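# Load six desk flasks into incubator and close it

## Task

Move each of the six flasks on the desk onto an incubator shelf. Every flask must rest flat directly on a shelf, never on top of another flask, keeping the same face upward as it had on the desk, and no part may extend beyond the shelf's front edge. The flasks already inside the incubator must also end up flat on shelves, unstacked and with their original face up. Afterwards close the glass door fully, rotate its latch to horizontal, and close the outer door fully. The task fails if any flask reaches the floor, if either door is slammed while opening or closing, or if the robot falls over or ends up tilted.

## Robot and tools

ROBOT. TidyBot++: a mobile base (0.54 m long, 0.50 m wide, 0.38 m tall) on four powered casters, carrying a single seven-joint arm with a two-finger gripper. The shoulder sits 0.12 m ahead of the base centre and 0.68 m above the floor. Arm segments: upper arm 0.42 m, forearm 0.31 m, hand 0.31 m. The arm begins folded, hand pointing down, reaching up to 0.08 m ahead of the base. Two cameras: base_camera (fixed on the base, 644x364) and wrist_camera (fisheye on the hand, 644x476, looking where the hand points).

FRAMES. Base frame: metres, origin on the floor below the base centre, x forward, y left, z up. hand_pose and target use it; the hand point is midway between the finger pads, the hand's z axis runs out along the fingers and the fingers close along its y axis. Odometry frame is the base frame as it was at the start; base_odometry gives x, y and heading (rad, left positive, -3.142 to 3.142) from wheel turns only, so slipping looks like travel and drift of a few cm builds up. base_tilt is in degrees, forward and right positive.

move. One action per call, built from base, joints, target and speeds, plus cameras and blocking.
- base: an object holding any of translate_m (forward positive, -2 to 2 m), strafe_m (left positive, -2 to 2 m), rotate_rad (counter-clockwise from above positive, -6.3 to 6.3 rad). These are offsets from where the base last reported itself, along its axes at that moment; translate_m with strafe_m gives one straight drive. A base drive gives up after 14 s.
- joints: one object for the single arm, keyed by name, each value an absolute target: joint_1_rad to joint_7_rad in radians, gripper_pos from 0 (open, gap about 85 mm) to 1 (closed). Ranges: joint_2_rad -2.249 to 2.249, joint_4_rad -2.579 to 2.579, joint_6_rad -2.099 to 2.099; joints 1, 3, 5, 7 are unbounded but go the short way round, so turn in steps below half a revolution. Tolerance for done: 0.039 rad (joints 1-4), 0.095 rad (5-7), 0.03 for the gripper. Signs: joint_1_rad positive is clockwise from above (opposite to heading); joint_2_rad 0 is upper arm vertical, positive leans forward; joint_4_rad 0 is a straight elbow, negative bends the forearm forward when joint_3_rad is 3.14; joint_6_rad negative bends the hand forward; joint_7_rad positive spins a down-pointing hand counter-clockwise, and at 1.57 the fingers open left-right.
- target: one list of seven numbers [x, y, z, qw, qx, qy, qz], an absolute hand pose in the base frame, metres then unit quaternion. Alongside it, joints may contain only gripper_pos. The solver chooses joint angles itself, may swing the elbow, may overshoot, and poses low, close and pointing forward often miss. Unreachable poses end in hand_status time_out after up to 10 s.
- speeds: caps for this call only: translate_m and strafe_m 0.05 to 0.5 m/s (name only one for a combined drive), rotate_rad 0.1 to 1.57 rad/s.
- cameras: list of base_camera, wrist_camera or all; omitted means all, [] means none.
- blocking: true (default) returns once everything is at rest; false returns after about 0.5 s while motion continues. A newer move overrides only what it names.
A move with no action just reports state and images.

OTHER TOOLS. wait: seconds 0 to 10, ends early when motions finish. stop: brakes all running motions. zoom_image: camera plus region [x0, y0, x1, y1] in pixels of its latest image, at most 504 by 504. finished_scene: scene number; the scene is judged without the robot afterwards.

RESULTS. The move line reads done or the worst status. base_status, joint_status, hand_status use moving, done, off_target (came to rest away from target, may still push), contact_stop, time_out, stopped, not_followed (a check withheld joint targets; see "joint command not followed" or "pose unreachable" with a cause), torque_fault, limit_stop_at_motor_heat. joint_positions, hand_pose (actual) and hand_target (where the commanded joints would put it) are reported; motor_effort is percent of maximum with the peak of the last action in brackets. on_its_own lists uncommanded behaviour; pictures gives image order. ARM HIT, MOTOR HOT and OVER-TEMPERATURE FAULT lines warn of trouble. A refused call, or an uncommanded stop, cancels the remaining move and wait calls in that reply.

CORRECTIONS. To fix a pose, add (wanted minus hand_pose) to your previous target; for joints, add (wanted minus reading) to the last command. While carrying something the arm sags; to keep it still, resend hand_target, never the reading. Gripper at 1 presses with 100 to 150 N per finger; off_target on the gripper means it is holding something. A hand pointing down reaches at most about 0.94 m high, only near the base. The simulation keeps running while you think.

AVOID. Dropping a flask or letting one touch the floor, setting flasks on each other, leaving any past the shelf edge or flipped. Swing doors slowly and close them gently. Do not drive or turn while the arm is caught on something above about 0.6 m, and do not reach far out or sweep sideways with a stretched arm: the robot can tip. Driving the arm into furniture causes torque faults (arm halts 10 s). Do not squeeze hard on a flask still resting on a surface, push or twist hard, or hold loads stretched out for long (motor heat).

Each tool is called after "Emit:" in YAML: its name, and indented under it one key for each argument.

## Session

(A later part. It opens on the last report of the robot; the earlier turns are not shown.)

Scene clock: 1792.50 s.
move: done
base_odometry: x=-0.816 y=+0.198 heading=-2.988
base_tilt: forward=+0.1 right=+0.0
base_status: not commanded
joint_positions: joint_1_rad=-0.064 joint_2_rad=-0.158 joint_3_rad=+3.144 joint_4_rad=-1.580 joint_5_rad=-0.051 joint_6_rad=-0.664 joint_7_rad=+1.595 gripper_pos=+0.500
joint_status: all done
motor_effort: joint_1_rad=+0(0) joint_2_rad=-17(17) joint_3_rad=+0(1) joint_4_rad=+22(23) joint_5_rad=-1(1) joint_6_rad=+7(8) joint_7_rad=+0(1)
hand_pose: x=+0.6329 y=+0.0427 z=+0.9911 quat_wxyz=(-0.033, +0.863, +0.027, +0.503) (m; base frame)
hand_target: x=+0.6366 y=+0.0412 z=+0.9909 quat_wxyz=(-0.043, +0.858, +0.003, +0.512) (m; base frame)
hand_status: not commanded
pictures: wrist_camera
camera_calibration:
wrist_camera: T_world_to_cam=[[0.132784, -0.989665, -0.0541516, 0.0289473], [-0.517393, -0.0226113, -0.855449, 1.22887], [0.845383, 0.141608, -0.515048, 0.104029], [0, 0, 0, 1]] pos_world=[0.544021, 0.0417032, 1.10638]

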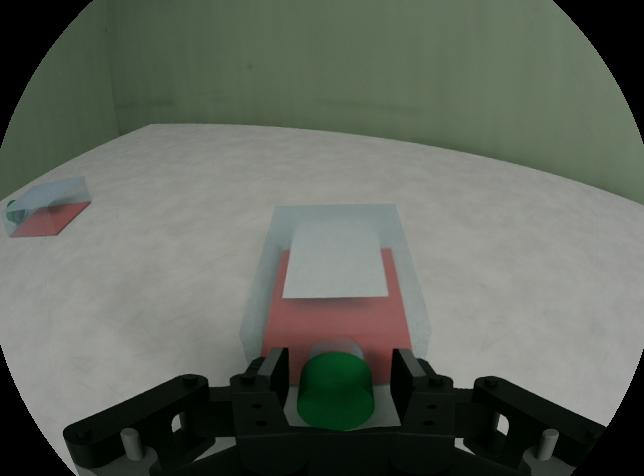

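Emit:
move:
  joints: {"gripper_pos": 0.8}
  cameras: ["wrist_camera"]

Emit:
move:
  joints: {"joint_2_rad": -0.142, "joint_4_rad": -1.38, "joint_6_rad": -0.88}
  cameras: ["wrist_camera"]

Scene clock: 1796.13 s.
move: off_target
base_odometry: x=-0.816 y=+0.198 heading=-2.988
base_tilt: forward=+0.1 right=+0.0
base_status: not commanded
joint_positions: joint_1_rad=-0.064 joint_2_rad=-0.158 joint_3_rad=+3.144 joint_4_rad=-1.580 joint_5_rad=-0.051 joint_6_rad=-0.663 joint_7_rad=+1.595 gripper_pos=+0.693
joint_status: gripper_pos off_target (ended at +0.693, target +0.800)
motor_effort: joint_1_rad=+0(0) joint_2_rad=-16(18) joint_3_rad=+0(1) joint_4_rad=+22(22) joint_5_rad=-1(1) joint_6_rad=+7(8) joint_7_rad=+0(1)
hand_pose: x=+0.6330 y=+0.0427 z=+0.9914 quat_wxyz=(-0.033, +0.863, +0.027, +0.504) (m; base frame)
hand_target: x=+0.6366 y=+0.0412 z=+0.9909 quat_wxyz=(-0.043, +0.858, +0.003, +0.512) (m; base frame)
hand_status: not commanded
pictures: wrist_camera
camera_calibration:
wrist_camera: T_world_to_cam=[[0.132805, -0.989667, -0.0540626, 0.028835], [-0.516209, -0.0225007, -0.856167, 1.22924], [0.846104, 0.141611, -0.513863, 0.102341], [0, 0, 0, 1]] pos_world=[0.544126, 0.0417034, 1.10659]

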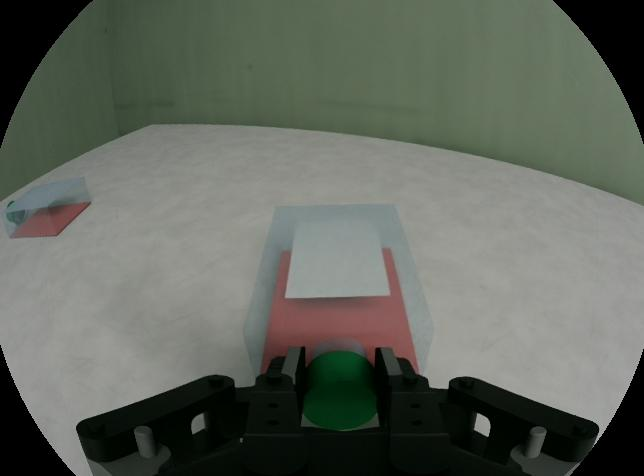

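Scene clock: 1797.40 s.
move: done
base_odometry: x=-0.816 y=+0.198 heading=-2.988
base_tilt: forward=+0.1 right=+0.0
base_status: not commanded
joint_positions: joint_1_rad=-0.064 joint_2_rad=-0.148 joint_3_rad=+3.144 joint_4_rad=-1.388 joint_5_rad=-0.051 joint_6_rad=-0.824 joint_7_rad=+1.595 gripper_pos=+0.693
joint_status: all done
motor_effort: joint_1_rad=+0(1) joint_2_rad=-18(20) joint_3_rad=+0(1) joint_4_rad=+22(25) joint_5_rad=-1(1) joint_6_rad=+9(9) joint_7_rad=+0(1)
hand_pose: x=+0.6268 y=+0.0442 z=+1.0527 quat_wxyz=(-0.035, +0.858, +0.031, +0.512) (m; base frame)
hand_target: x=+0.6207 y=+0.0422 z=+1.0392 quat_wxyz=(-0.043, +0.872, +0.007, +0.488) (m; base frame)
hand_status: not commanded
pictures: wrist_camera
camera_calibration:
wrist_camera: T_world_to_cam=[[0.141826, -0.9886, -0.0505521, 0.0251186], [-0.498553, -0.0272183, -0.866432, 1.27842], [0.855179, 0.148086, -0.496729, 0.114906], [0, 0, 0, 1]] pos_world=[0.535532, 0.0426127, 1.16601]

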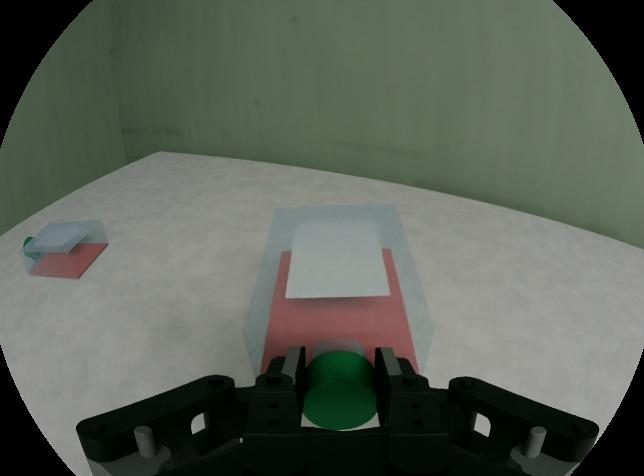

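Emit:
move:
  base: {"translate_m": -0.401, "strafe_m": 0.204}
  speeds: {"translate_m": 0.25}
  cameras: []

Emit:
move:
  base: {"translate_m": -1.24, "strafe_m": 0.245, "rotate_rad": -2.041}
  speeds: {"translate_m": 0.35, "rotate_rad": 0.55}
  cameras: ["wrist_camera"]

Emit:
zoom_image:
  camera: "wrist_camera"
  region: [210, 50, 450, 230]

Scene clock: 1806.70 s.
move: done
base_odometry: x=-0.389 y=+0.058 heading=-2.988
base_tilt: forward=+0.1 right=+0.0
base_status: done
joint_positions: joint_1_rad=-0.064 joint_2_rad=-0.140 joint_3_rad=+3.144 joint_4_rad=-1.388 joint_5_rad=-0.051 joint_6_rad=-0.828 joint_7_rad=+1.595 gripper_pos=+0.693
joint_status: not commanded
motor_effort: joint_1_rad=+0(1) joint_2_rad=-18(20) joint_3_rad=+1(2) joint_4_rad=+22(23) joint_5_rad=+0(2) joint_6_rad=+8(9) joint_7_rad=+0(1)
hand_pose: x=+0.6292 y=+0.0444 z=+1.0475 quat_wxyz=(-0.035, +0.861, +0.031, +0.507) (m; base frame)
hand_target: x=+0.6207 y=+0.0422 z=+1.0392 quat_wxyz=(-0.043, +0.872, +0.007, +0.488) (m; base frame)
hand_status: not commanded
pictures: none
No camera images: "cameras" was empty.

Scene clock: 1811.40 s.
move: done
base_odometry: x=+0.874 y=+0.006 heading=+1.254
base_tilt: forward=+0.1 right=+0.0
base_status: done
joint_positions: joint_1_rad=-0.062 joint_2_rad=-0.132 joint_3_rad=+3.148 joint_4_rad=-1.388 joint_5_rad=-0.051 joint_6_rad=-0.828 joint_7_rad=+1.595 gripper_pos=+0.693
joint_status: not commanded
motor_effort: joint_1_rad=+0(3) joint_2_rad=-18(22) joint_3_rad=+0(4) joint_4_rad=+22(23) joint_5_rad=-1(2) joint_6_rad=+8(9) joint_7_rad=+0(1)
hand_pose: x=+0.6321 y=+0.0414 z=+1.0437 quat_wxyz=(-0.033, +0.863, +0.029, +0.504) (m; base frame)
hand_target: x=+0.6207 y=+0.0422 z=+1.0392 quat_wxyz=(-0.043, +0.872, +0.007, +0.488) (m; base frame)
hand_status: not commanded
pictures: wrist_camera
camera_calibration:
wrist_camera: T_world_to_cam=[[0.135246, -0.98942, -0.0525035, 0.0273664], [-0.515479, -0.0250098, -0.856537, 1.27359], [0.846162, 0.142908, -0.513408, 0.129642], [0, 0, 0, 1]] pos_world=[0.543112, 0.0404024, 1.15888]

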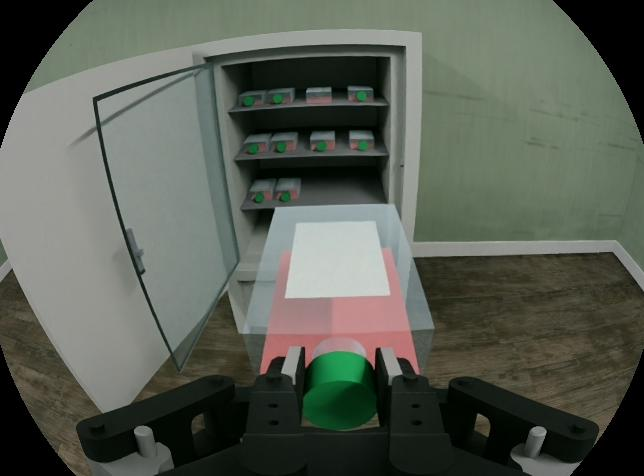

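Scaled by 2.100.

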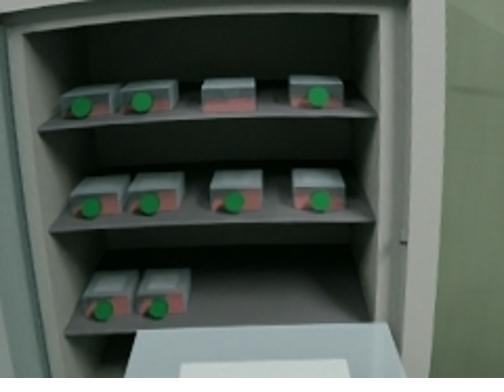

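Emit:
move:
  joints: {"joint_2_rad": -0.03, "joint_4_rad": -1.72, "joint_6_rad": -0.37}
  base: {"translate_m": 0.40, "strafe_m": -0.003}
  speeds: {"translate_m": 0.25}
  cameras: []

Emit:
move:
  joints: {"joint_2_rad": 0.08, "joint_4_rad": -2.04, "joint_6_rad": 0.07}
  base: {"translate_m": 0.25}
  speeds: {"translate_m": 0.2}
  cameras: ["wrist_camera"]

Emit:
move:
  joints: {"joint_2_rad": 0.183, "joint_4_rad": -2.35, "joint_6_rad": 0.50}
  base: {"translate_m": 0.17}
  speeds: {"translate_m": 0.15}
  cameras: ["wrist_camera"]

Scene clock: 1828.13 s.
move: done
base_odometry: x=+1.002 y=+0.385 heading=+1.254
base_tilt: forward=+0.1 right=+0.0
base_status: done
joint_positions: joint_1_rad=-0.062 joint_2_rad=-0.019 joint_3_rad=+3.148 joint_4_rad=-1.705 joint_5_rad=-0.051 joint_6_rad=-0.420 joint_7_rad=+1.595 gripper_pos=+0.693
joint_status: all done
motor_effort: joint_1_rad=+0(1) joint_2_rad=-23(26) joint_3_rad=+0(1) joint_4_rad=+23(25) joint_5_rad=+0(1) joint_6_rad=+8(10) joint_7_rad=+0(1)
hand_pose: x=+0.6898 y=+0.0396 z=+0.9076 quat_wxyz=(-0.029, +0.869, +0.019, +0.494) (m; base frame)
hand_target: x=+0.6918 y=+0.0423 z=+0.9188 quat_wxyz=(-0.041, +0.857, -0.001, +0.513) (m; base frame)
hand_status: not commanded
pictures: none
No camera images: "cameras" was empty.

Scene clock: 1830.17 s.
move: done
base_odometry: x=+1.080 y=+0.623 heading=+1.253
base_tilt: forward=+0.1 right=+0.0
base_status: done
joint_positions: joint_1_rad=-0.062 joint_2_rad=+0.088 joint_3_rad=+3.148 joint_4_rad=-2.024 joint_5_rad=-0.051 joint_6_rad=+0.018 joint_7_rad=+1.595 gripper_pos=+0.693
joint_status: all done
motor_effort: joint_1_rad=+0(1) joint_2_rad=-25(27) joint_3_rad=+0(1) joint_4_rad=+20(23) joint_5_rad=+0(1) joint_6_rad=+8(9) joint_7_rad=+1(1)
hand_pose: x=+0.6944 y=+0.0332 z=+0.7839 quat_wxyz=(-0.020, +0.866, +0.012, +0.500) (m; base frame)
hand_target: x=+0.6958 y=+0.0379 z=+0.7936 quat_wxyz=(-0.035, +0.855, -0.005, +0.518) (m; base frame)
hand_status: not commanded
pictures: wrist_camera
camera_calibration:
wrist_camera: T_world_to_cam=[[0.0932602, -0.994535, -0.0469326, 0.0220938], [-0.524381, -0.00899293, -0.851436, 1.08457], [0.846361, 0.104016, -0.522354, -0.0470215], [0, 0, 0, 1]] pos_world=[0.606465, 0.0366175, 0.899917]

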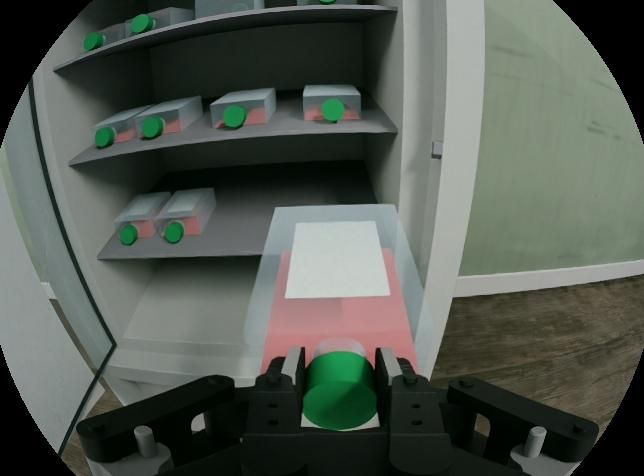

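Scene clock: 1831.97 s.
move: done
base_odometry: x=+1.133 y=+0.785 heading=+1.253
base_tilt: forward=+0.1 right=+0.0
base_status: done
joint_positions: joint_1_rad=-0.062 joint_2_rad=+0.185 joint_3_rad=+3.148 joint_4_rad=-2.333 joint_5_rad=-0.051 joint_6_rad=+0.447 joint_7_rad=+1.595 gripper_pos=+0.693
joint_status: all done
motor_effort: joint_1_rad=+0(1) joint_2_rad=-23(26) joint_3_rad=-1(1) joint_4_rad=+16(21) joint_5_rad=+0(1) joint_6_rad=+8(10) joint_7_rad=+0(1)
hand_pose: x=+0.6526 y=+0.0243 z=+0.6909 quat_wxyz=(-0.010, +0.860, +0.009, +0.510) (m; base frame)
hand_target: x=+0.6530 y=+0.0306 z=+0.6988 quat_wxyz=(-0.029, +0.850, -0.007, +0.525) (m; base frame)
hand_status: not commanded
pictures: wrist_camera
camera_calibration:
wrist_camera: T_world_to_cam=[[0.0783034, -0.996452, -0.0308437, 0.0114436], [-0.505168, -0.0129867, -0.862923, 0.97891], [0.859461, 0.0831511, -0.504393, -0.0797292], [0, 0, 0, 1]] pos_world=[0.562142, 0.0307454, 0.804862]

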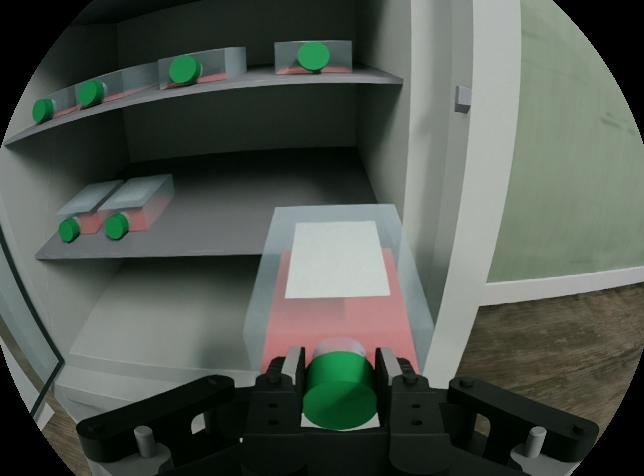

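Emit:
zoom_image:
  camera: "wrist_camera"
  region: [200, 130, 460, 300]

Scaled by 1.938.

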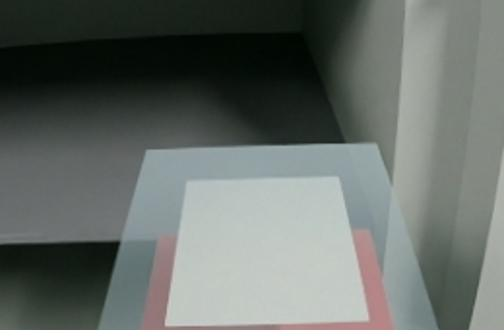

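Emit:
move:
  base: {"translate_m": 0.07, "strafe_m": 0.022}
  speeds: {"translate_m": 0.1}
  cameras: ["wrist_camera"]

Emit:
zoom_image:
  camera: "wrist_camera"
  region: [100, 100, 520, 340]

Scene clock: 1850.80 s.
move: done
base_odometry: x=+1.135 y=+0.858 heading=+1.253
base_tilt: forward=+0.1 right=+0.0
base_status: done
joint_positions: joint_1_rad=-0.062 joint_2_rad=+0.187 joint_3_rad=+3.148 joint_4_rad=-2.336 joint_5_rad=-0.051 joint_6_rad=+0.451 joint_7_rad=+1.595 gripper_pos=+0.693
joint_status: not commanded
motor_effort: joint_1_rad=+0(1) joint_2_rad=-23(25) joint_3_rad=+0(1) joint_4_rad=+16(16) joint_5_rad=+0(1) joint_6_rad=+8(9) joint_7_rad=+1(1)
hand_pose: x=+0.6519 y=+0.0242 z=+0.6894 quat_wxyz=(-0.010, +0.860, +0.009, +0.509) (m; base frame)
hand_target: x=+0.6530 y=+0.0306 z=+0.6988 quat_wxyz=(-0.029, +0.850, -0.007, +0.525) (m; base frame)
hand_status: not commanded
pictures: wrist_camera
camera_calibration:
wrist_camera: T_world_to_cam=[[0.078138, -0.996467, -0.0307754, 0.0113747], [-0.506483, -0.0130888, -0.862151, 0.977477], [0.858702, 0.082954, -0.505717, -0.0785504], [0, 0, 0, 1]] pos_world=[0.561638, 0.0306446, 0.803358]

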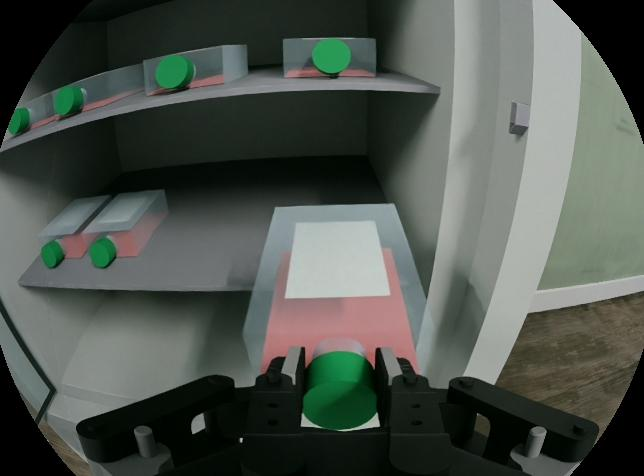

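Scaled by 1.200.

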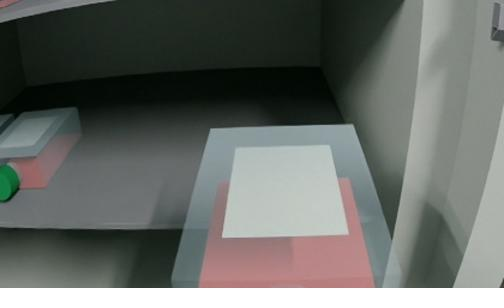

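Emit:
move:
  base: {"translate_m": 0.03, "strafe_m": 0.017}
  speeds: {"translate_m": 0.06}
  joints: {"joint_2_rad": 0.215, "joint_4_rad": -2.368, "joint_6_rad": 0.545}
  cameras: ["wrist_camera"]

Emit:
zoom_image:
  camera: "wrist_camera"
  region: [100, 100, 520, 340]

Scene clock: 1875.57 s.
move: done
base_odometry: x=+1.128 y=+0.892 heading=+1.253
base_tilt: forward=+0.1 right=+0.0
base_status: done
joint_positions: joint_1_rad=-0.062 joint_2_rad=+0.216 joint_3_rad=+3.148 joint_4_rad=-2.351 joint_5_rad=-0.051 joint_6_rad=+0.500 joint_7_rad=+1.595 gripper_pos=+0.693
joint_status: all done
motor_effort: joint_1_rad=+0(2) joint_2_rad=-24(26) joint_3_rad=+0(2) joint_4_rad=+15(17) joint_5_rad=+0(1) joint_6_rad=+8(9) joint_7_rad=+0(1)
hand_pose: x=+0.6531 y=+0.0235 z=+0.6807 quat_wxyz=(-0.008, +0.859, +0.009, +0.512) (m; base frame)
hand_target: x=+0.6524 y=+0.0302 z=+0.6861 quat_wxyz=(-0.028, +0.852, -0.007, +0.523) (m; base frame)
hand_status: not commanded
pictures: wrist_camera
camera_calibration:
wrist_camera: T_world_to_cam=[[0.0769055, -0.996634, -0.0283866, 0.0096383], [-0.501868, -0.0140943, -0.864829, 0.969506], [0.861518, 0.0807565, -0.501263, -0.0887282], [0, 0, 0, 1]] pos_world=[0.562264, 0.0304358, 0.794255]

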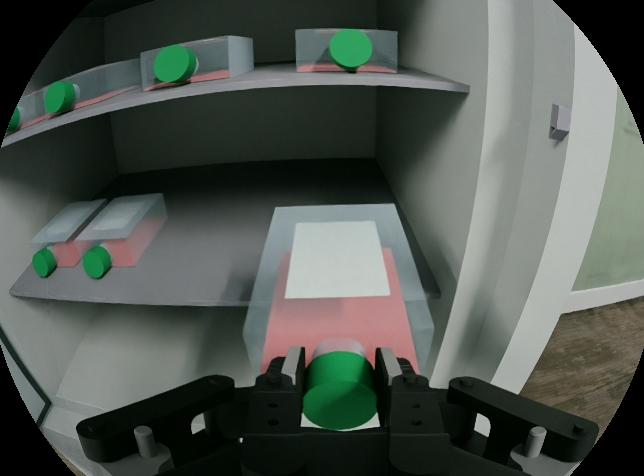

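Scaled by 1.200.

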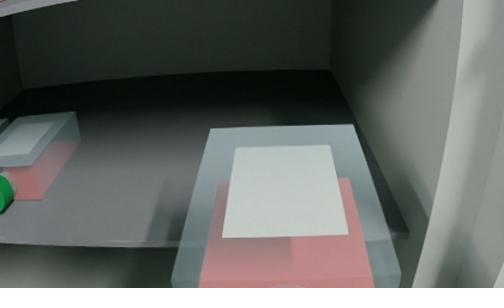

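Emit:
move:
  joints: {"joint_2_rad": 0.280, "joint_4_rad": -2.400, "joint_6_rad": 0.642}
  base: {"strafe_m": 0.006}
  cameras: ["wrist_camera"]

Scene clock: 1889.13 s.
move: done
base_odometry: x=+1.122 y=+0.894 heading=+1.253
base_tilt: forward=+0.1 right=+0.0
base_status: done
joint_positions: joint_1_rad=-0.063 joint_2_rad=+0.282 joint_3_rad=+3.148 joint_4_rad=-2.383 joint_5_rad=-0.051 joint_6_rad=+0.594 joint_7_rad=+1.595 gripper_pos=+0.693
joint_status: all done
motor_effort: joint_1_rad=+0(2) joint_2_rad=-25(27) joint_3_rad=+0(2) joint_4_rad=+13(15) joint_5_rad=+0(1) joint_6_rad=+8(9) joint_7_rad=+0(1)
hand_pose: x=+0.6529 y=+0.0227 z=+0.6574 quat_wxyz=(-0.006, +0.860, +0.010, +0.510) (m; base frame)
hand_target: x=+0.6523 y=+0.0293 z=+0.6645 quat_wxyz=(-0.026, +0.852, -0.007, +0.523) (m; base frame)
hand_status: not commanded
pictures: wrist_camera
camera_calibration:
wrist_camera: T_world_to_cam=[[0.075272, -0.996875, -0.0239685, 0.00627076], [-0.505016, -0.0173846, -0.862935, 0.950088], [0.859821, 0.0770593, -0.504746, -0.0966774], [0, 0, 0, 1]] pos_world=[0.562463, 0.030218, 0.771217]

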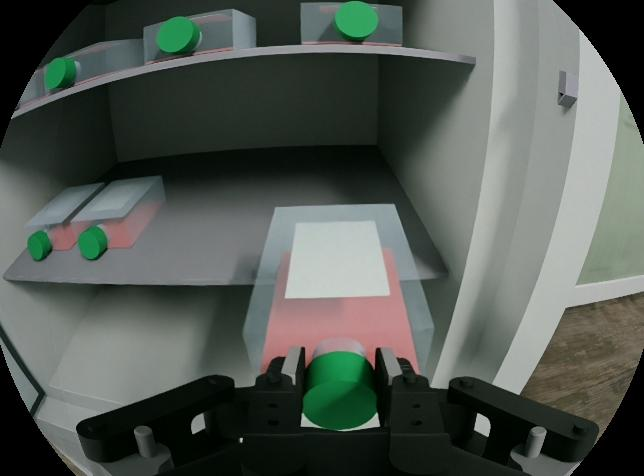

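Emit:
move:
  base: {"translate_m": 0.10}
  speeds: {"translate_m": 0.08}
  cameras: []

Emit:
move:
  joints: {"joint_2_rad": 0.305, "joint_4_rad": -2.412, "joint_6_rad": 0.678}
  cameras: ["wrist_camera"]

Scene clock: 1897.00 s.
move: done
base_odometry: x=+1.153 y=+0.989 heading=+1.253
base_tilt: forward=+0.1 right=+0.0
base_status: done
joint_positions: joint_1_rad=-0.063 joint_2_rad=+0.283 joint_3_rad=+3.148 joint_4_rad=-2.387 joint_5_rad=-0.051 joint_6_rad=+0.595 joint_7_rad=+1.595 gripper_pos=+0.693
joint_status: not commanded
motor_effort: joint_1_rad=+0(1) joint_2_rad=-25(26) joint_3_rad=+0(1) joint_4_rad=+13(14) joint_5_rad=+0(1) joint_6_rad=+8(9) joint_7_rad=+0(2)
hand_pose: x=+0.6515 y=+0.0226 z=+0.6553 quat_wxyz=(-0.006, +0.861, +0.010, +0.508) (m; base frame)
hand_target: x=+0.6523 y=+0.0293 z=+0.6645 quat_wxyz=(-0.026, +0.852, -0.007, +0.523) (m; base frame)
hand_status: not commanded
pictures: none
No camera images: "cameras" was empty.

Scene clock: 1897.67 s.
move: done
base_odometry: x=+1.153 y=+0.989 heading=+1.253
base_tilt: forward=+0.1 right=+0.0
base_status: not commanded
joint_positions: joint_1_rad=-0.063 joint_2_rad=+0.303 joint_3_rad=+3.148 joint_4_rad=-2.395 joint_5_rad=-0.051 joint_6_rad=+0.633 joint_7_rad=+1.595 gripper_pos=+0.693
joint_status: all done
motor_effort: joint_1_rad=+0(0) joint_2_rad=-25(27) joint_3_rad=+0(1) joint_4_rad=+13(13) joint_5_rad=+0(1) joint_6_rad=+8(9) joint_7_rad=+1(1)
hand_pose: x=+0.6528 y=+0.0222 z=+0.6514 quat_wxyz=(-0.005, +0.859, +0.010, +0.512) (m; base frame)
hand_target: x=+0.6518 y=+0.0290 z=+0.6562 quat_wxyz=(-0.025, +0.852, -0.007, +0.523) (m; base frame)
hand_status: not commanded
pictures: wrist_camera
camera_calibration:
wrist_camera: T_world_to_cam=[[0.074596, -0.996971, -0.0219924, 0.00473408], [-0.500873, -0.0183882, -0.865326, 0.943746], [0.8623, 0.0755652, -0.500728, -0.103722], [0, 0, 0, 1]] pos_world=[0.561784, 0.0299114, 0.764815]

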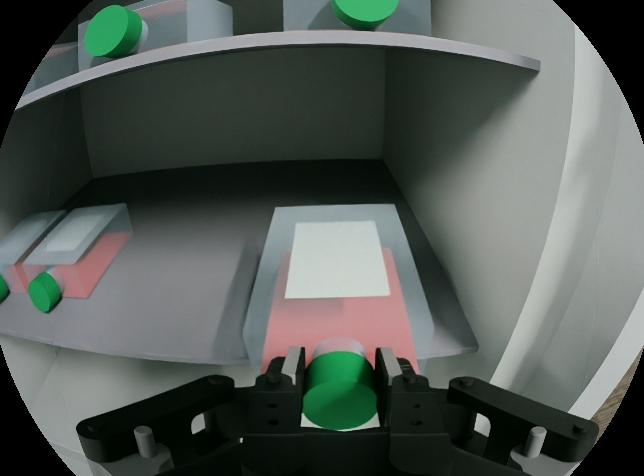

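Emit:
move:
  base: {"translate_m": 0.053, "strafe_m": 0.004}
  speeds: {"translate_m": 0.06}
  cameras: []

Emit:
move:
  joints: {"joint_2_rad": 0.322, "joint_4_rad": -2.420, "joint_6_rad": 0.703}
  cameras: ["wrist_camera"]

Scene clock: 1905.70 s.
move: done
base_odometry: x=+1.166 y=+1.041 heading=+1.253
base_tilt: forward=+0.1 right=+0.0
base_status: done
joint_positions: joint_1_rad=-0.063 joint_2_rad=+0.306 joint_3_rad=+3.148 joint_4_rad=-2.398 joint_5_rad=-0.051 joint_6_rad=+0.633 joint_7_rad=+1.595 gripper_pos=+0.693
joint_status: not commanded
motor_effort: joint_1_rad=+0(1) joint_2_rad=-25(27) joint_3_rad=+0(1) joint_4_rad=+12(14) joint_5_rad=-1(1) joint_6_rad=+8(9) joint_7_rad=+0(1)
hand_pose: x=+0.6515 y=+0.0221 z=+0.6490 quat_wxyz=(-0.005, +0.860, +0.010, +0.510) (m; base frame)
hand_target: x=+0.6518 y=+0.0290 z=+0.6562 quat_wxyz=(-0.025, +0.852, -0.007, +0.523) (m; base frame)
hand_status: not commanded
pictures: none
No camera images: "cameras" was empty.

Scene clock: 1906.30 s.
move: done
base_odometry: x=+1.166 y=+1.041 heading=+1.253
base_tilt: forward=+0.1 right=+0.0
base_status: not commanded
joint_positions: joint_1_rad=-0.063 joint_2_rad=+0.319 joint_3_rad=+3.148 joint_4_rad=-2.404 joint_5_rad=-0.051 joint_6_rad=+0.658 joint_7_rad=+1.595 gripper_pos=+0.693
joint_status: all done
motor_effort: joint_1_rad=+0(0) joint_2_rad=-25(26) joint_3_rad=+0(1) joint_4_rad=+12(14) joint_5_rad=+0(1) joint_6_rad=+8(9) joint_7_rad=+0(1)
hand_pose: x=+0.6524 y=+0.0218 z=+0.6465 quat_wxyz=(-0.004, +0.859, +0.010, +0.513) (m; base frame)
hand_target: x=+0.6514 y=+0.0287 z=+0.6508 quat_wxyz=(-0.025, +0.852, -0.007, +0.523) (m; base frame)
hand_status: not commanded
pictures: wrist_camera
camera_calibration:
wrist_camera: T_world_to_cam=[[0.0740697, -0.997039, -0.020667, 0.00384429], [-0.499912, -0.0191904, -0.865864, 0.938972], [0.862903, 0.074466, -0.499853, -0.106817], [0, 0, 0, 1]] pos_world=[0.561291, 0.0298063, 0.759709]

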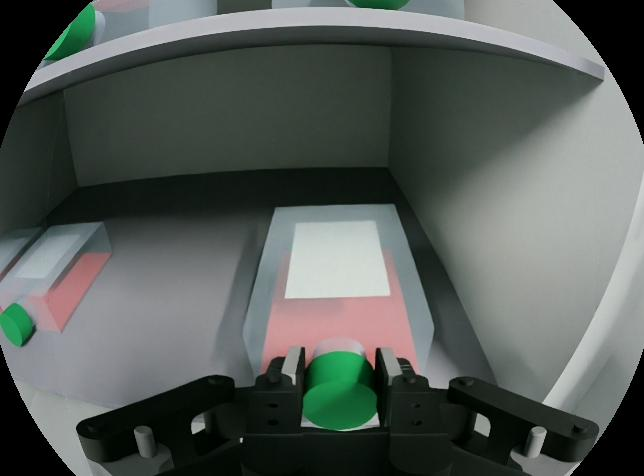

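Emit:
move:
  joints: {"joint_2_rad": 0.340, "joint_4_rad": -2.428, "joint_6_rad": 0.718}
  cameras: ["wrist_camera"]

Scene clock: 1909.70 s.
move: done
base_odometry: x=+1.166 y=+1.041 heading=+1.253
base_tilt: forward=+0.1 right=+0.0
base_status: not commanded
joint_positions: joint_1_rad=-0.063 joint_2_rad=+0.337 joint_3_rad=+3.148 joint_4_rad=-2.411 joint_5_rad=-0.051 joint_6_rad=+0.672 joint_7_rad=+1.595 gripper_pos=+0.693
joint_status: all done
motor_effort: joint_1_rad=+0(0) joint_2_rad=-26(27) joint_3_rad=-1(1) joint_4_rad=+12(12) joint_5_rad=+0(1) joint_6_rad=+8(9) joint_7_rad=+1(1)
hand_pose: x=+0.6508 y=+0.0215 z=+0.6381 quat_wxyz=(-0.004, +0.861, +0.010, +0.508) (m; base frame)
hand_target: x=+0.6494 y=+0.0285 z=+0.6422 quat_wxyz=(-0.024, +0.855, -0.007, +0.518) (m; base frame)
hand_status: not commanded
pictures: wrist_camera
camera_calibration:
wrist_camera: T_world_to_cam=[[0.0735839, -0.997086, -0.02013, 0.00348826], [-0.508976, -0.0201885, -0.860544, 0.933434], [0.85763, 0.0735678, -0.508978, -0.1003], [0, 0, 0, 1]] pos_world=[0.560859, 0.0297016, 0.752281]

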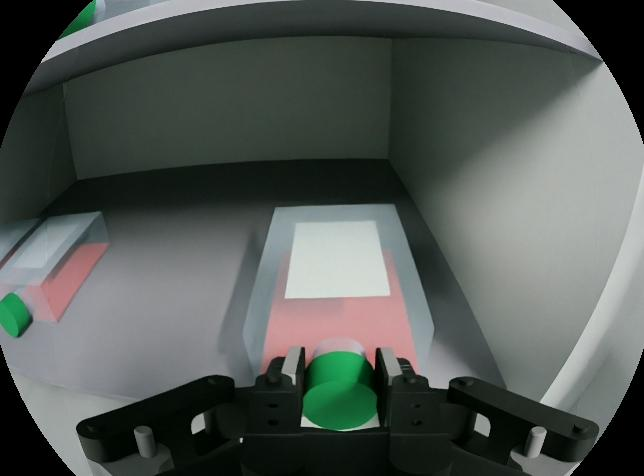

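Emit:
move:
  joints: {"joint_2_rad": 0.352, "joint_4_rad": -2.434, "joint_6_rad": 0.730}
  cameras: []

Emit:
move:
  joints: {"joint_2_rad": 0.364, "joint_4_rad": -2.440, "joint_6_rad": 0.742}
  cameras: ["wrist_camera"]

Scene clock: 1913.40 s.
move: done
base_odometry: x=+1.166 y=+1.041 heading=+1.253
base_tilt: forward=+0.1 right=+0.0
base_status: not commanded
joint_positions: joint_1_rad=-0.063 joint_2_rad=+0.348 joint_3_rad=+3.148 joint_4_rad=-2.416 joint_5_rad=-0.051 joint_6_rad=+0.684 joint_7_rad=+1.595 gripper_pos=+0.693
joint_status: all done
motor_effort: joint_1_rad=+0(0) joint_2_rad=-26(27) joint_3_rad=+0(1) joint_4_rad=+12(12) joint_5_rad=+0(1) joint_6_rad=+8(9) joint_7_rad=+1(1)
hand_pose: x=+0.6495 y=+0.0213 z=+0.6332 quat_wxyz=(-0.003, +0.862, +0.010, +0.506) (m; base frame)
hand_target: x=+0.6481 y=+0.0283 z=+0.6369 quat_wxyz=(-0.024, +0.856, -0.007, +0.516) (m; base frame)
hand_status: not commanded
pictures: none
No camera images: "cameras" was empty.

Scene clock: 1914.00 s.
move: done
base_odometry: x=+1.166 y=+1.041 heading=+1.253
base_tilt: forward=+0.1 right=+0.0
base_status: not commanded
joint_positions: joint_1_rad=-0.063 joint_2_rad=+0.360 joint_3_rad=+3.148 joint_4_rad=-2.422 joint_5_rad=-0.051 joint_6_rad=+0.695 joint_7_rad=+1.595 gripper_pos=+0.693
joint_status: all done
motor_effort: joint_1_rad=+0(0) joint_2_rad=-26(27) joint_3_rad=+0(1) joint_4_rad=+12(12) joint_5_rad=+0(1) joint_6_rad=+8(9) joint_7_rad=+1(1)
hand_pose: x=+0.6480 y=+0.0211 z=+0.6277 quat_wxyz=(-0.003, +0.864, +0.010, +0.503) (m; base frame)
hand_target: x=+0.6466 y=+0.0281 z=+0.6315 quat_wxyz=(-0.023, +0.858, -0.007, +0.513) (m; base frame)
hand_status: not commanded
pictures: wrist_camera
camera_calibration:
wrist_camera: T_world_to_cam=[[0.0729631, -0.997152, -0.0191009, 0.00278248], [-0.518776, -0.0215887, -0.854638, 0.925718], [0.851791, 0.0722661, -0.518873, -0.0932005], [0, 0, 0, 1]] pos_world=[0.559425, 0.0294948, 0.742847]

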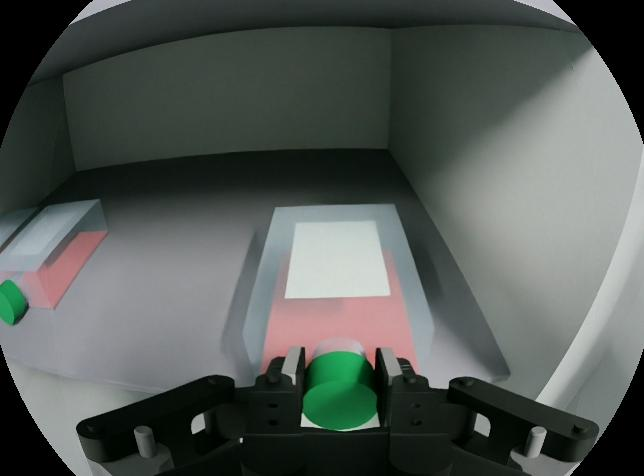

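Emit:
move:
  joints: {"joint_2_rad": 0.371, "joint_4_rad": -2.443, "joint_6_rad": 0.753}
  cameras: []

Emit:
move:
  joints: {"joint_2_rad": 0.378, "joint_4_rad": -2.446, "joint_6_rad": 0.763}
  cameras: ["wrist_camera"]

Emit:
zoom_image:
  camera: "wrist_camera"
  region: [220, 260, 520, 460]

Scene clock: 1920.37 s.
move: done
base_odometry: x=+1.166 y=+1.041 heading=+1.253
base_tilt: forward=+0.1 right=+0.0
base_status: not commanded
joint_positions: joint_1_rad=-0.063 joint_2_rad=+0.366 joint_3_rad=+3.148 joint_4_rad=-2.425 joint_5_rad=-0.051 joint_6_rad=+0.706 joint_7_rad=+1.595 gripper_pos=+0.693
joint_status: all done
motor_effort: joint_1_rad=+0(0) joint_2_rad=-26(27) joint_3_rad=+0(1) joint_4_rad=+11(12) joint_5_rad=-1(1) joint_6_rad=+9(9) joint_7_rad=+1(1)
hand_pose: x=+0.6482 y=+0.0210 z=+0.6264 quat_wxyz=(-0.003, +0.864, +0.010, +0.504) (m; base frame)
hand_target: x=+0.6465 y=+0.0280 z=+0.6297 quat_wxyz=(-0.023, +0.858, -0.007, +0.514) (m; base frame)
hand_status: not commanded
pictures: none
No camera images: "cameras" was empty.

Scene clock: 1920.90 s.
move: done
base_odometry: x=+1.166 y=+1.041 heading=+1.253
base_tilt: forward=+0.1 right=+0.0
base_status: not commanded
joint_positions: joint_1_rad=-0.063 joint_2_rad=+0.373 joint_3_rad=+3.148 joint_4_rad=-2.428 joint_5_rad=-0.051 joint_6_rad=+0.716 joint_7_rad=+1.595 gripper_pos=+0.693
joint_status: all done
motor_effort: joint_1_rad=+0(0) joint_2_rad=-26(27) joint_3_rad=+0(1) joint_4_rad=+11(12) joint_5_rad=+0(1) joint_6_rad=+8(8) joint_7_rad=+1(1)
hand_pose: x=+0.6481 y=+0.0209 z=+0.6246 quat_wxyz=(-0.003, +0.863, +0.010, +0.504) (m; base frame)
hand_target: x=+0.6463 y=+0.0279 z=+0.6276 quat_wxyz=(-0.023, +0.858, -0.007, +0.514) (m; base frame)
hand_status: not commanded
pictures: wrist_camera
camera_calibration:
wrist_camera: T_world_to_cam=[[0.0726422, -0.997196, -0.0179693, 0.00197372], [-0.516336, -0.0221864, -0.856099, 0.922531], [0.8533, 0.0714671, -0.5165, -0.0973212], [0, 0, 0, 1]] pos_world=[0.559236, 0.0293911, 0.739547]

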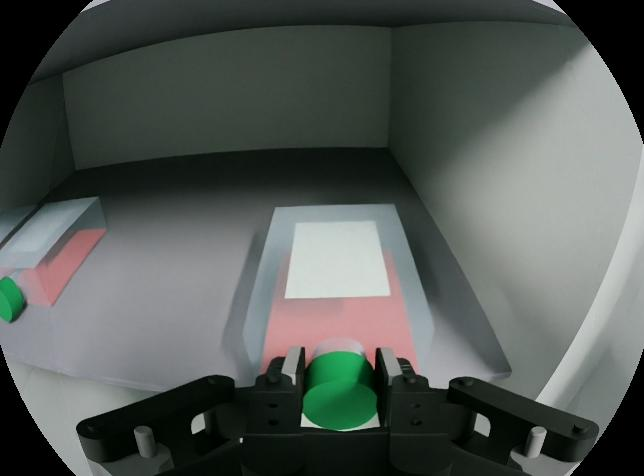

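Scaled by 1.680.

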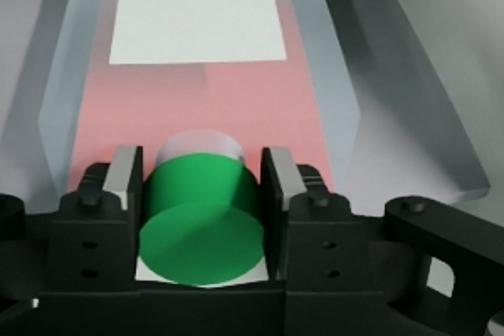

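Emit:
move:
  joints: {"joint_2_rad": 0.386, "joint_4_rad": -2.450, "joint_6_rad": 0.772}
  cameras: []

Emit:
move:
  joints: {"joint_2_rad": 0.394, "joint_4_rad": -2.454, "joint_6_rad": 0.781}
  cameras: ["wrist_camera"]

Scene clock: 1931.10 s.
move: done
base_odometry: x=+1.166 y=+1.041 heading=+1.253
base_tilt: forward=+0.1 right=+0.0
base_status: not commanded
joint_positions: joint_1_rad=-0.063 joint_2_rad=+0.381 joint_3_rad=+3.148 joint_4_rad=-2.432 joint_5_rad=-0.051 joint_6_rad=+0.725 joint_7_rad=+1.595 gripper_pos=+0.693
joint_status: all done
motor_effort: joint_1_rad=+0(0) joint_2_rad=-26(27) joint_3_rad=+0(1) joint_4_rad=+11(11) joint_5_rad=+0(1) joint_6_rad=+8(8) joint_7_rad=+1(1)
hand_pose: x=+0.6471 y=+0.0207 z=+0.6210 quat_wxyz=(-0.002, +0.864, +0.010, +0.503) (m; base frame)
hand_target: x=+0.6454 y=+0.0278 z=+0.6244 quat_wxyz=(-0.023, +0.858, -0.007, +0.513) (m; base frame)
hand_status: not commanded
pictures: none
No camera images: "cameras" was empty.

Scene clock: 1931.63 s.
move: done
base_odometry: x=+1.166 y=+1.041 heading=+1.253
base_tilt: forward=+0.1 right=+0.0
base_status: not commanded
joint_positions: joint_1_rad=-0.063 joint_2_rad=+0.387 joint_3_rad=+3.148 joint_4_rad=-2.435 joint_5_rad=-0.051 joint_6_rad=+0.735 joint_7_rad=+1.595 gripper_pos=+0.693
joint_status: all done
motor_effort: joint_1_rad=+0(0) joint_2_rad=-25(27) joint_3_rad=+0(1) joint_4_rad=+10(13) joint_5_rad=+0(0) joint_6_rad=+7(8) joint_7_rad=+1(1)
hand_pose: x=+0.6468 y=+0.0205 z=+0.6192 quat_wxyz=(-0.002, +0.864, +0.010, +0.503) (m; base frame)
hand_target: x=+0.6444 y=+0.0276 z=+0.6212 quat_wxyz=(-0.023, +0.859, -0.007, +0.511) (m; base frame)
hand_status: not commanded
pictures: wrist_camera
camera_calibration:
wrist_camera: T_world_to_cam=[[0.0723724, -0.997233, -0.0170104, 0.00129856], [-0.518991, -0.0230896, -0.854468, 0.917941], [0.85171, 0.0706681, -0.519226, -0.0961816], [0, 0, 0, 1]] pos_world=[0.558228, 0.0292869, 0.734433]

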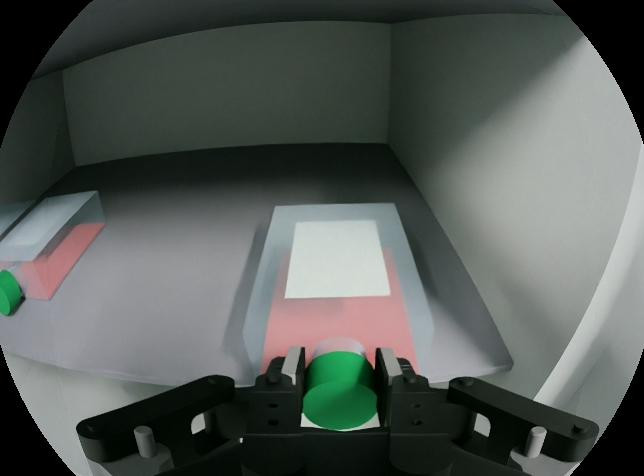

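Emit:
move:
  joints: {"joint_2_rad": 0.402, "joint_4_rad": -2.458, "joint_6_rad": 0.790}
  cameras: []

Emit:
move:
  joints: {"joint_2_rad": 0.410, "joint_4_rad": -2.462, "joint_6_rad": 0.799}
  cameras: ["wrist_camera"]

Scene clock: 1934.93 s.
move: done
base_odometry: x=+1.166 y=+1.041 heading=+1.253
base_tilt: forward=+0.1 right=+0.0
base_status: not commanded
joint_positions: joint_1_rad=-0.063 joint_2_rad=+0.391 joint_3_rad=+3.148 joint_4_rad=-2.438 joint_5_rad=-0.051 joint_6_rad=+0.747 joint_7_rad=+1.595 gripper_pos=+0.693
joint_status: all done
motor_effort: joint_1_rad=+0(0) joint_2_rad=-25(26) joint_3_rad=+0(1) joint_4_rad=+10(11) joint_5_rad=+0(1) joint_6_rad=+7(8) joint_7_rad=+0(1)
hand_pose: x=+0.6469 y=+0.0204 z=+0.6190 quat_wxyz=(-0.002, +0.863, +0.010, +0.505) (m; base frame)
hand_target: x=+0.6435 y=+0.0275 z=+0.6180 quat_wxyz=(-0.022, +0.860, -0.007, +0.510) (m; base frame)
hand_status: not commanded
pictures: none
No camera images: "cameras" was empty.

Scene clock: 1935.43 s.
move: done
base_odometry: x=+1.166 y=+1.041 heading=+1.253
base_tilt: forward=+0.1 right=+0.0
base_status: not commanded
joint_positions: joint_1_rad=-0.063 joint_2_rad=+0.396 joint_3_rad=+3.148 joint_4_rad=-2.441 joint_5_rad=-0.051 joint_6_rad=+0.759 joint_7_rad=+1.595 gripper_pos=+0.693
joint_status: all done
motor_effort: joint_1_rad=+0(1) joint_2_rad=-25(26) joint_3_rad=+0(1) joint_4_rad=+10(10) joint_5_rad=+0(1) joint_6_rad=+7(8) joint_7_rad=+0(1)
hand_pose: x=+0.6470 y=+0.0203 z=+0.6189 quat_wxyz=(-0.002, +0.862, +0.011, +0.507) (m; base frame)
hand_target: x=+0.6425 y=+0.0274 z=+0.6148 quat_wxyz=(-0.022, +0.861, -0.007, +0.509) (m; base frame)
hand_status: not commanded
pictures: wrist_camera
camera_calibration:
wrist_camera: T_world_to_cam=[[0.07207, -0.997275, -0.0157582, 0.000383303], [-0.511443, -0.0233872, -0.858999, 0.915646], [0.856289, 0.0699674, -0.511735, -0.104154], [0, 0, 0, 1]] pos_world=[0.557459, 0.029084, 0.733245]

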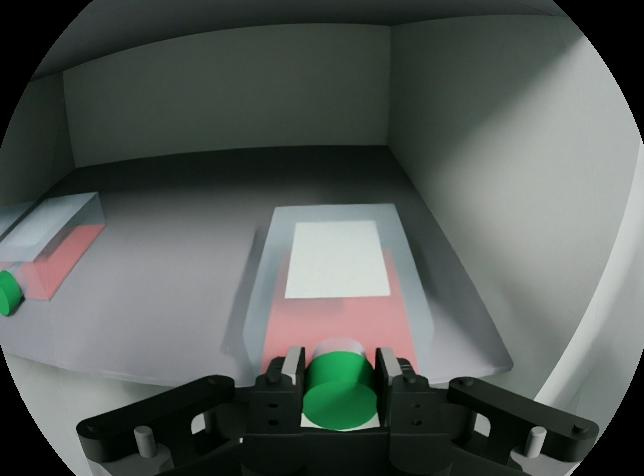

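Emit:
move:
  joints: {"joint_2_rad": 0.400, "joint_4_rad": -2.457, "joint_6_rad": 0.790}
  cameras: []

Emit:
move:
  joints: {"gripper_pos": 0.5}
  cameras: ["wrist_camera"]

Emit:
move:
  base: {"translate_m": -0.08}
  speeds: {"translate_m": 0.08}
  cameras: ["wrist_camera"]

Scene clock: 1940.43 s.
move: done
base_odometry: x=+1.166 y=+1.041 heading=+1.253
base_tilt: forward=+0.1 right=+0.0
base_status: not commanded
joint_positions: joint_1_rad=-0.063 joint_2_rad=+0.395 joint_3_rad=+3.148 joint_4_rad=-2.441 joint_5_rad=-0.051 joint_6_rad=+0.759 joint_7_rad=+1.595 gripper_pos=+0.693
joint_status: all done
motor_effort: joint_1_rad=+0(0) joint_2_rad=-25(25) joint_3_rad=+0(1) joint_4_rad=+10(11) joint_5_rad=+0(1) joint_6_rad=+7(7) joint_7_rad=+0(1)
hand_pose: x=+0.6470 y=+0.0203 z=+0.6189 quat_wxyz=(-0.002, +0.862, +0.011, +0.507) (m; base frame)
hand_target: x=+0.6441 y=+0.0276 z=+0.6194 quat_wxyz=(-0.023, +0.859, -0.007, +0.511) (m; base frame)
hand_status: not commanded
pictures: none
No camera images: "cameras" was empty.

Scene clock: 1941.13 s.
move: done
base_odometry: x=+1.166 y=+1.041 heading=+1.253
base_tilt: forward=+0.1 right=+0.0
base_status: not commanded
joint_positions: joint_1_rad=-0.063 joint_2_rad=+0.396 joint_3_rad=+3.148 joint_4_rad=-2.441 joint_5_rad=-0.051 joint_6_rad=+0.759 joint_7_rad=+1.595 gripper_pos=+0.500
joint_status: all done
motor_effort: joint_1_rad=+0(0) joint_2_rad=-26(26) joint_3_rad=+0(1) joint_4_rad=+10(10) joint_5_rad=-1(1) joint_6_rad=+8(8) joint_7_rad=+1(1)
hand_pose: x=+0.6470 y=+0.0203 z=+0.6188 quat_wxyz=(-0.002, +0.862, +0.011, +0.507) (m; base frame)
hand_target: x=+0.6441 y=+0.0276 z=+0.6194 quat_wxyz=(-0.023, +0.859, -0.007, +0.511) (m; base frame)
hand_status: not commanded
pictures: wrist_camera
camera_calibration:
wrist_camera: T_world_to_cam=[[0.0720738, -0.997275, -0.0157619, 0.000383869], [-0.511487, -0.0233896, -0.858972, 0.915651], [0.856263, 0.0699714, -0.511779, -0.104107], [0, 0, 0, 1]] pos_world=[0.557459, 0.029084, 0.733245]

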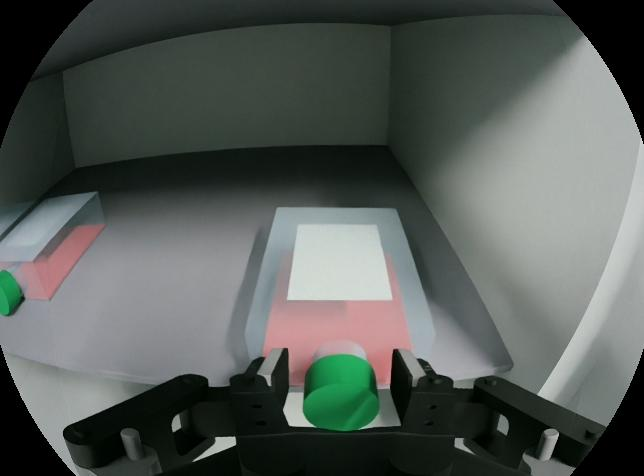

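Scene clock: 1942.67 s.
move: done
base_odometry: x=+1.141 y=+0.965 heading=+1.253
base_tilt: forward=+0.1 right=+0.0
base_status: done
joint_positions: joint_1_rad=-0.063 joint_2_rad=+0.397 joint_3_rad=+3.148 joint_4_rad=-2.444 joint_5_rad=-0.051 joint_6_rad=+0.759 joint_7_rad=+1.595 gripper_pos=+0.500
joint_status: not commanded
motor_effort: joint_1_rad=+0(1) joint_2_rad=-26(27) joint_3_rad=+0(1) joint_4_rad=+9(11) joint_5_rad=+0(1) joint_6_rad=+7(8) joint_7_rad=+0(1)
hand_pose: x=+0.6456 y=+0.0202 z=+0.6168 quat_wxyz=(-0.001, +0.863, +0.011, +0.505) (m; base frame)
hand_target: x=+0.6441 y=+0.0276 z=+0.6194 quat_wxyz=(-0.023, +0.859, -0.007, +0.511) (m; base frame)
hand_status: not commanded
pictures: wrist_camera
camera_calibration:
wrist_camera: T_world_to_cam=[[0.0720686, -0.997275, -0.01579, 0.000439866], [-0.51548, -0.0236891, -0.856574, 0.914327], [0.853866, 0.0698716, -0.515782, -0.0999672], [0, 0, 0, 1]] pos_world=[0.556644, 0.0290832, 0.731634]

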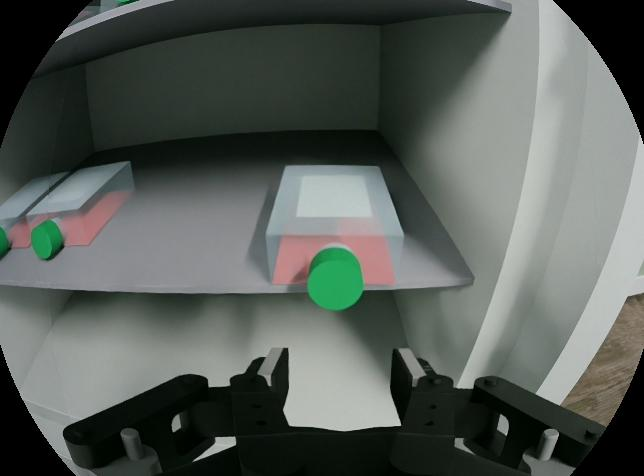

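Emit:
move:
  joints: {"gripper_pos": 1.0}
  cameras: []

Emit:
move:
  base: {"translate_m": 0.103}
  speeds: {"translate_m": 0.05}
  cameras: ["wrist_camera"]

Emit:
move:
  base: {"translate_m": -0.12}
  speeds: {"translate_m": 0.1}
  cameras: ["wrist_camera"]

Scene clock: 1956.47 s.
move: done
base_odometry: x=+1.141 y=+0.965 heading=+1.253
base_tilt: forward=+0.1 right=+0.0
base_status: not commanded
joint_positions: joint_1_rad=-0.063 joint_2_rad=+0.397 joint_3_rad=+3.148 joint_4_rad=-2.444 joint_5_rad=-0.051 joint_6_rad=+0.759 joint_7_rad=+1.595 gripper_pos=+0.999
joint_status: all done
motor_effort: joint_1_rad=+0(1) joint_2_rad=-25(26) joint_3_rad=+0(1) joint_4_rad=+9(10) joint_5_rad=-1(1) joint_6_rad=+8(8) joint_7_rad=+1(1)
hand_pose: x=+0.6456 y=+0.0202 z=+0.6168 quat_wxyz=(-0.001, +0.863, +0.011, +0.505) (m; base frame)
hand_target: x=+0.6441 y=+0.0276 z=+0.6194 quat_wxyz=(-0.023, +0.859, -0.007, +0.511) (m; base frame)
hand_status: not commanded
pictures: none
No camera images: "cameras" was empty.

Scene clock: 1959.03 s.
move: done
base_odometry: x=+1.173 y=+1.063 heading=+1.253
base_tilt: forward=+0.1 right=+0.0
base_status: done
joint_positions: joint_1_rad=-0.063 joint_2_rad=+0.398 joint_3_rad=+3.148 joint_4_rad=-2.444 joint_5_rad=-0.051 joint_6_rad=+0.759 joint_7_rad=+1.595 gripper_pos=+0.999
joint_status: not commanded
motor_effort: joint_1_rad=+0(1) joint_2_rad=-25(27) joint_3_rad=+0(1) joint_4_rad=+10(11) joint_5_rad=+0(1) joint_6_rad=+8(8) joint_7_rad=+1(1)
hand_pose: x=+0.6454 y=+0.0202 z=+0.6164 quat_wxyz=(-0.001, +0.863, +0.011, +0.504) (m; base frame)
hand_target: x=+0.6441 y=+0.0276 z=+0.6194 quat_wxyz=(-0.023, +0.859, -0.007, +0.511) (m; base frame)
hand_status: not commanded
pictures: wrist_camera
camera_calibration:
wrist_camera: T_world_to_cam=[[0.0720507, -0.997275, -0.0158543, 0.000499567], [-0.516244, -0.0236872, -0.856114, 0.914104], [0.853405, 0.0698683, -0.516544, -0.0992213], [0, 0, 0, 1]] pos_world=[0.556541, 0.0290831, 0.731333]

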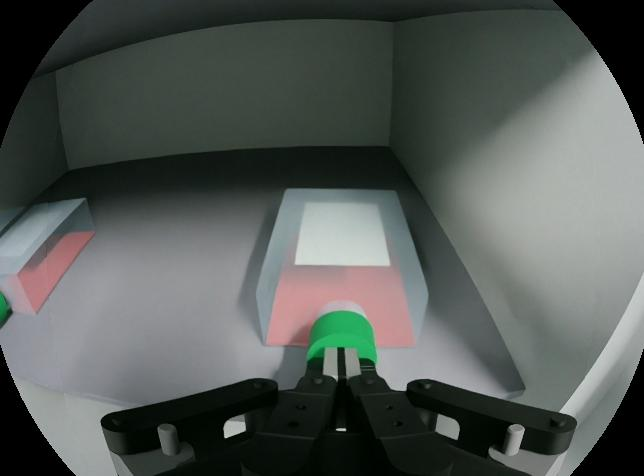

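Scene clock: 1960.80 s.
move: done
base_odometry: x=+1.135 y=+0.949 heading=+1.253
base_tilt: forward=+0.1 right=+0.0
base_status: done
joint_positions: joint_1_rad=-0.063 joint_2_rad=+0.399 joint_3_rad=+3.148 joint_4_rad=-2.446 joint_5_rad=-0.051 joint_6_rad=+0.759 joint_7_rad=+1.595 gripper_pos=+0.999
joint_status: not commanded
motor_effort: joint_1_rad=+0(1) joint_2_rad=-25(27) joint_3_rad=-1(1) joint_4_rad=+9(11) joint_5_rad=+0(1) joint_6_rad=+7(8) joint_7_rad=+0(1)
hand_pose: x=+0.6447 y=+0.0202 z=+0.6152 quat_wxyz=(-0.001, +0.864, +0.011, +0.503) (m; base frame)
hand_target: x=+0.6441 y=+0.0276 z=+0.6194 quat_wxyz=(-0.023, +0.859, -0.007, +0.511) (m; base frame)
hand_status: not commanded
pictures: wrist_camera
camera_calibration:
wrist_camera: T_world_to_cam=[[0.0720265, -0.997277, -0.0158259, 0.00050669], [-0.518541, -0.0238871, -0.854719, 0.913381], [0.852014, 0.0697687, -0.51885, -0.0968791], [0, 0, 0, 1]] pos_world=[0.556132, 0.0290825, 0.730426]

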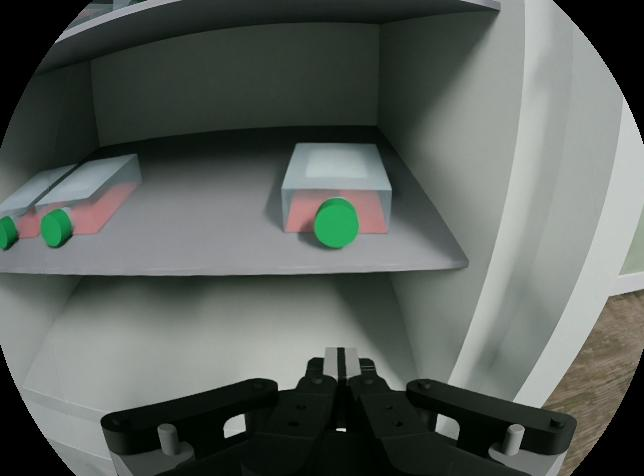

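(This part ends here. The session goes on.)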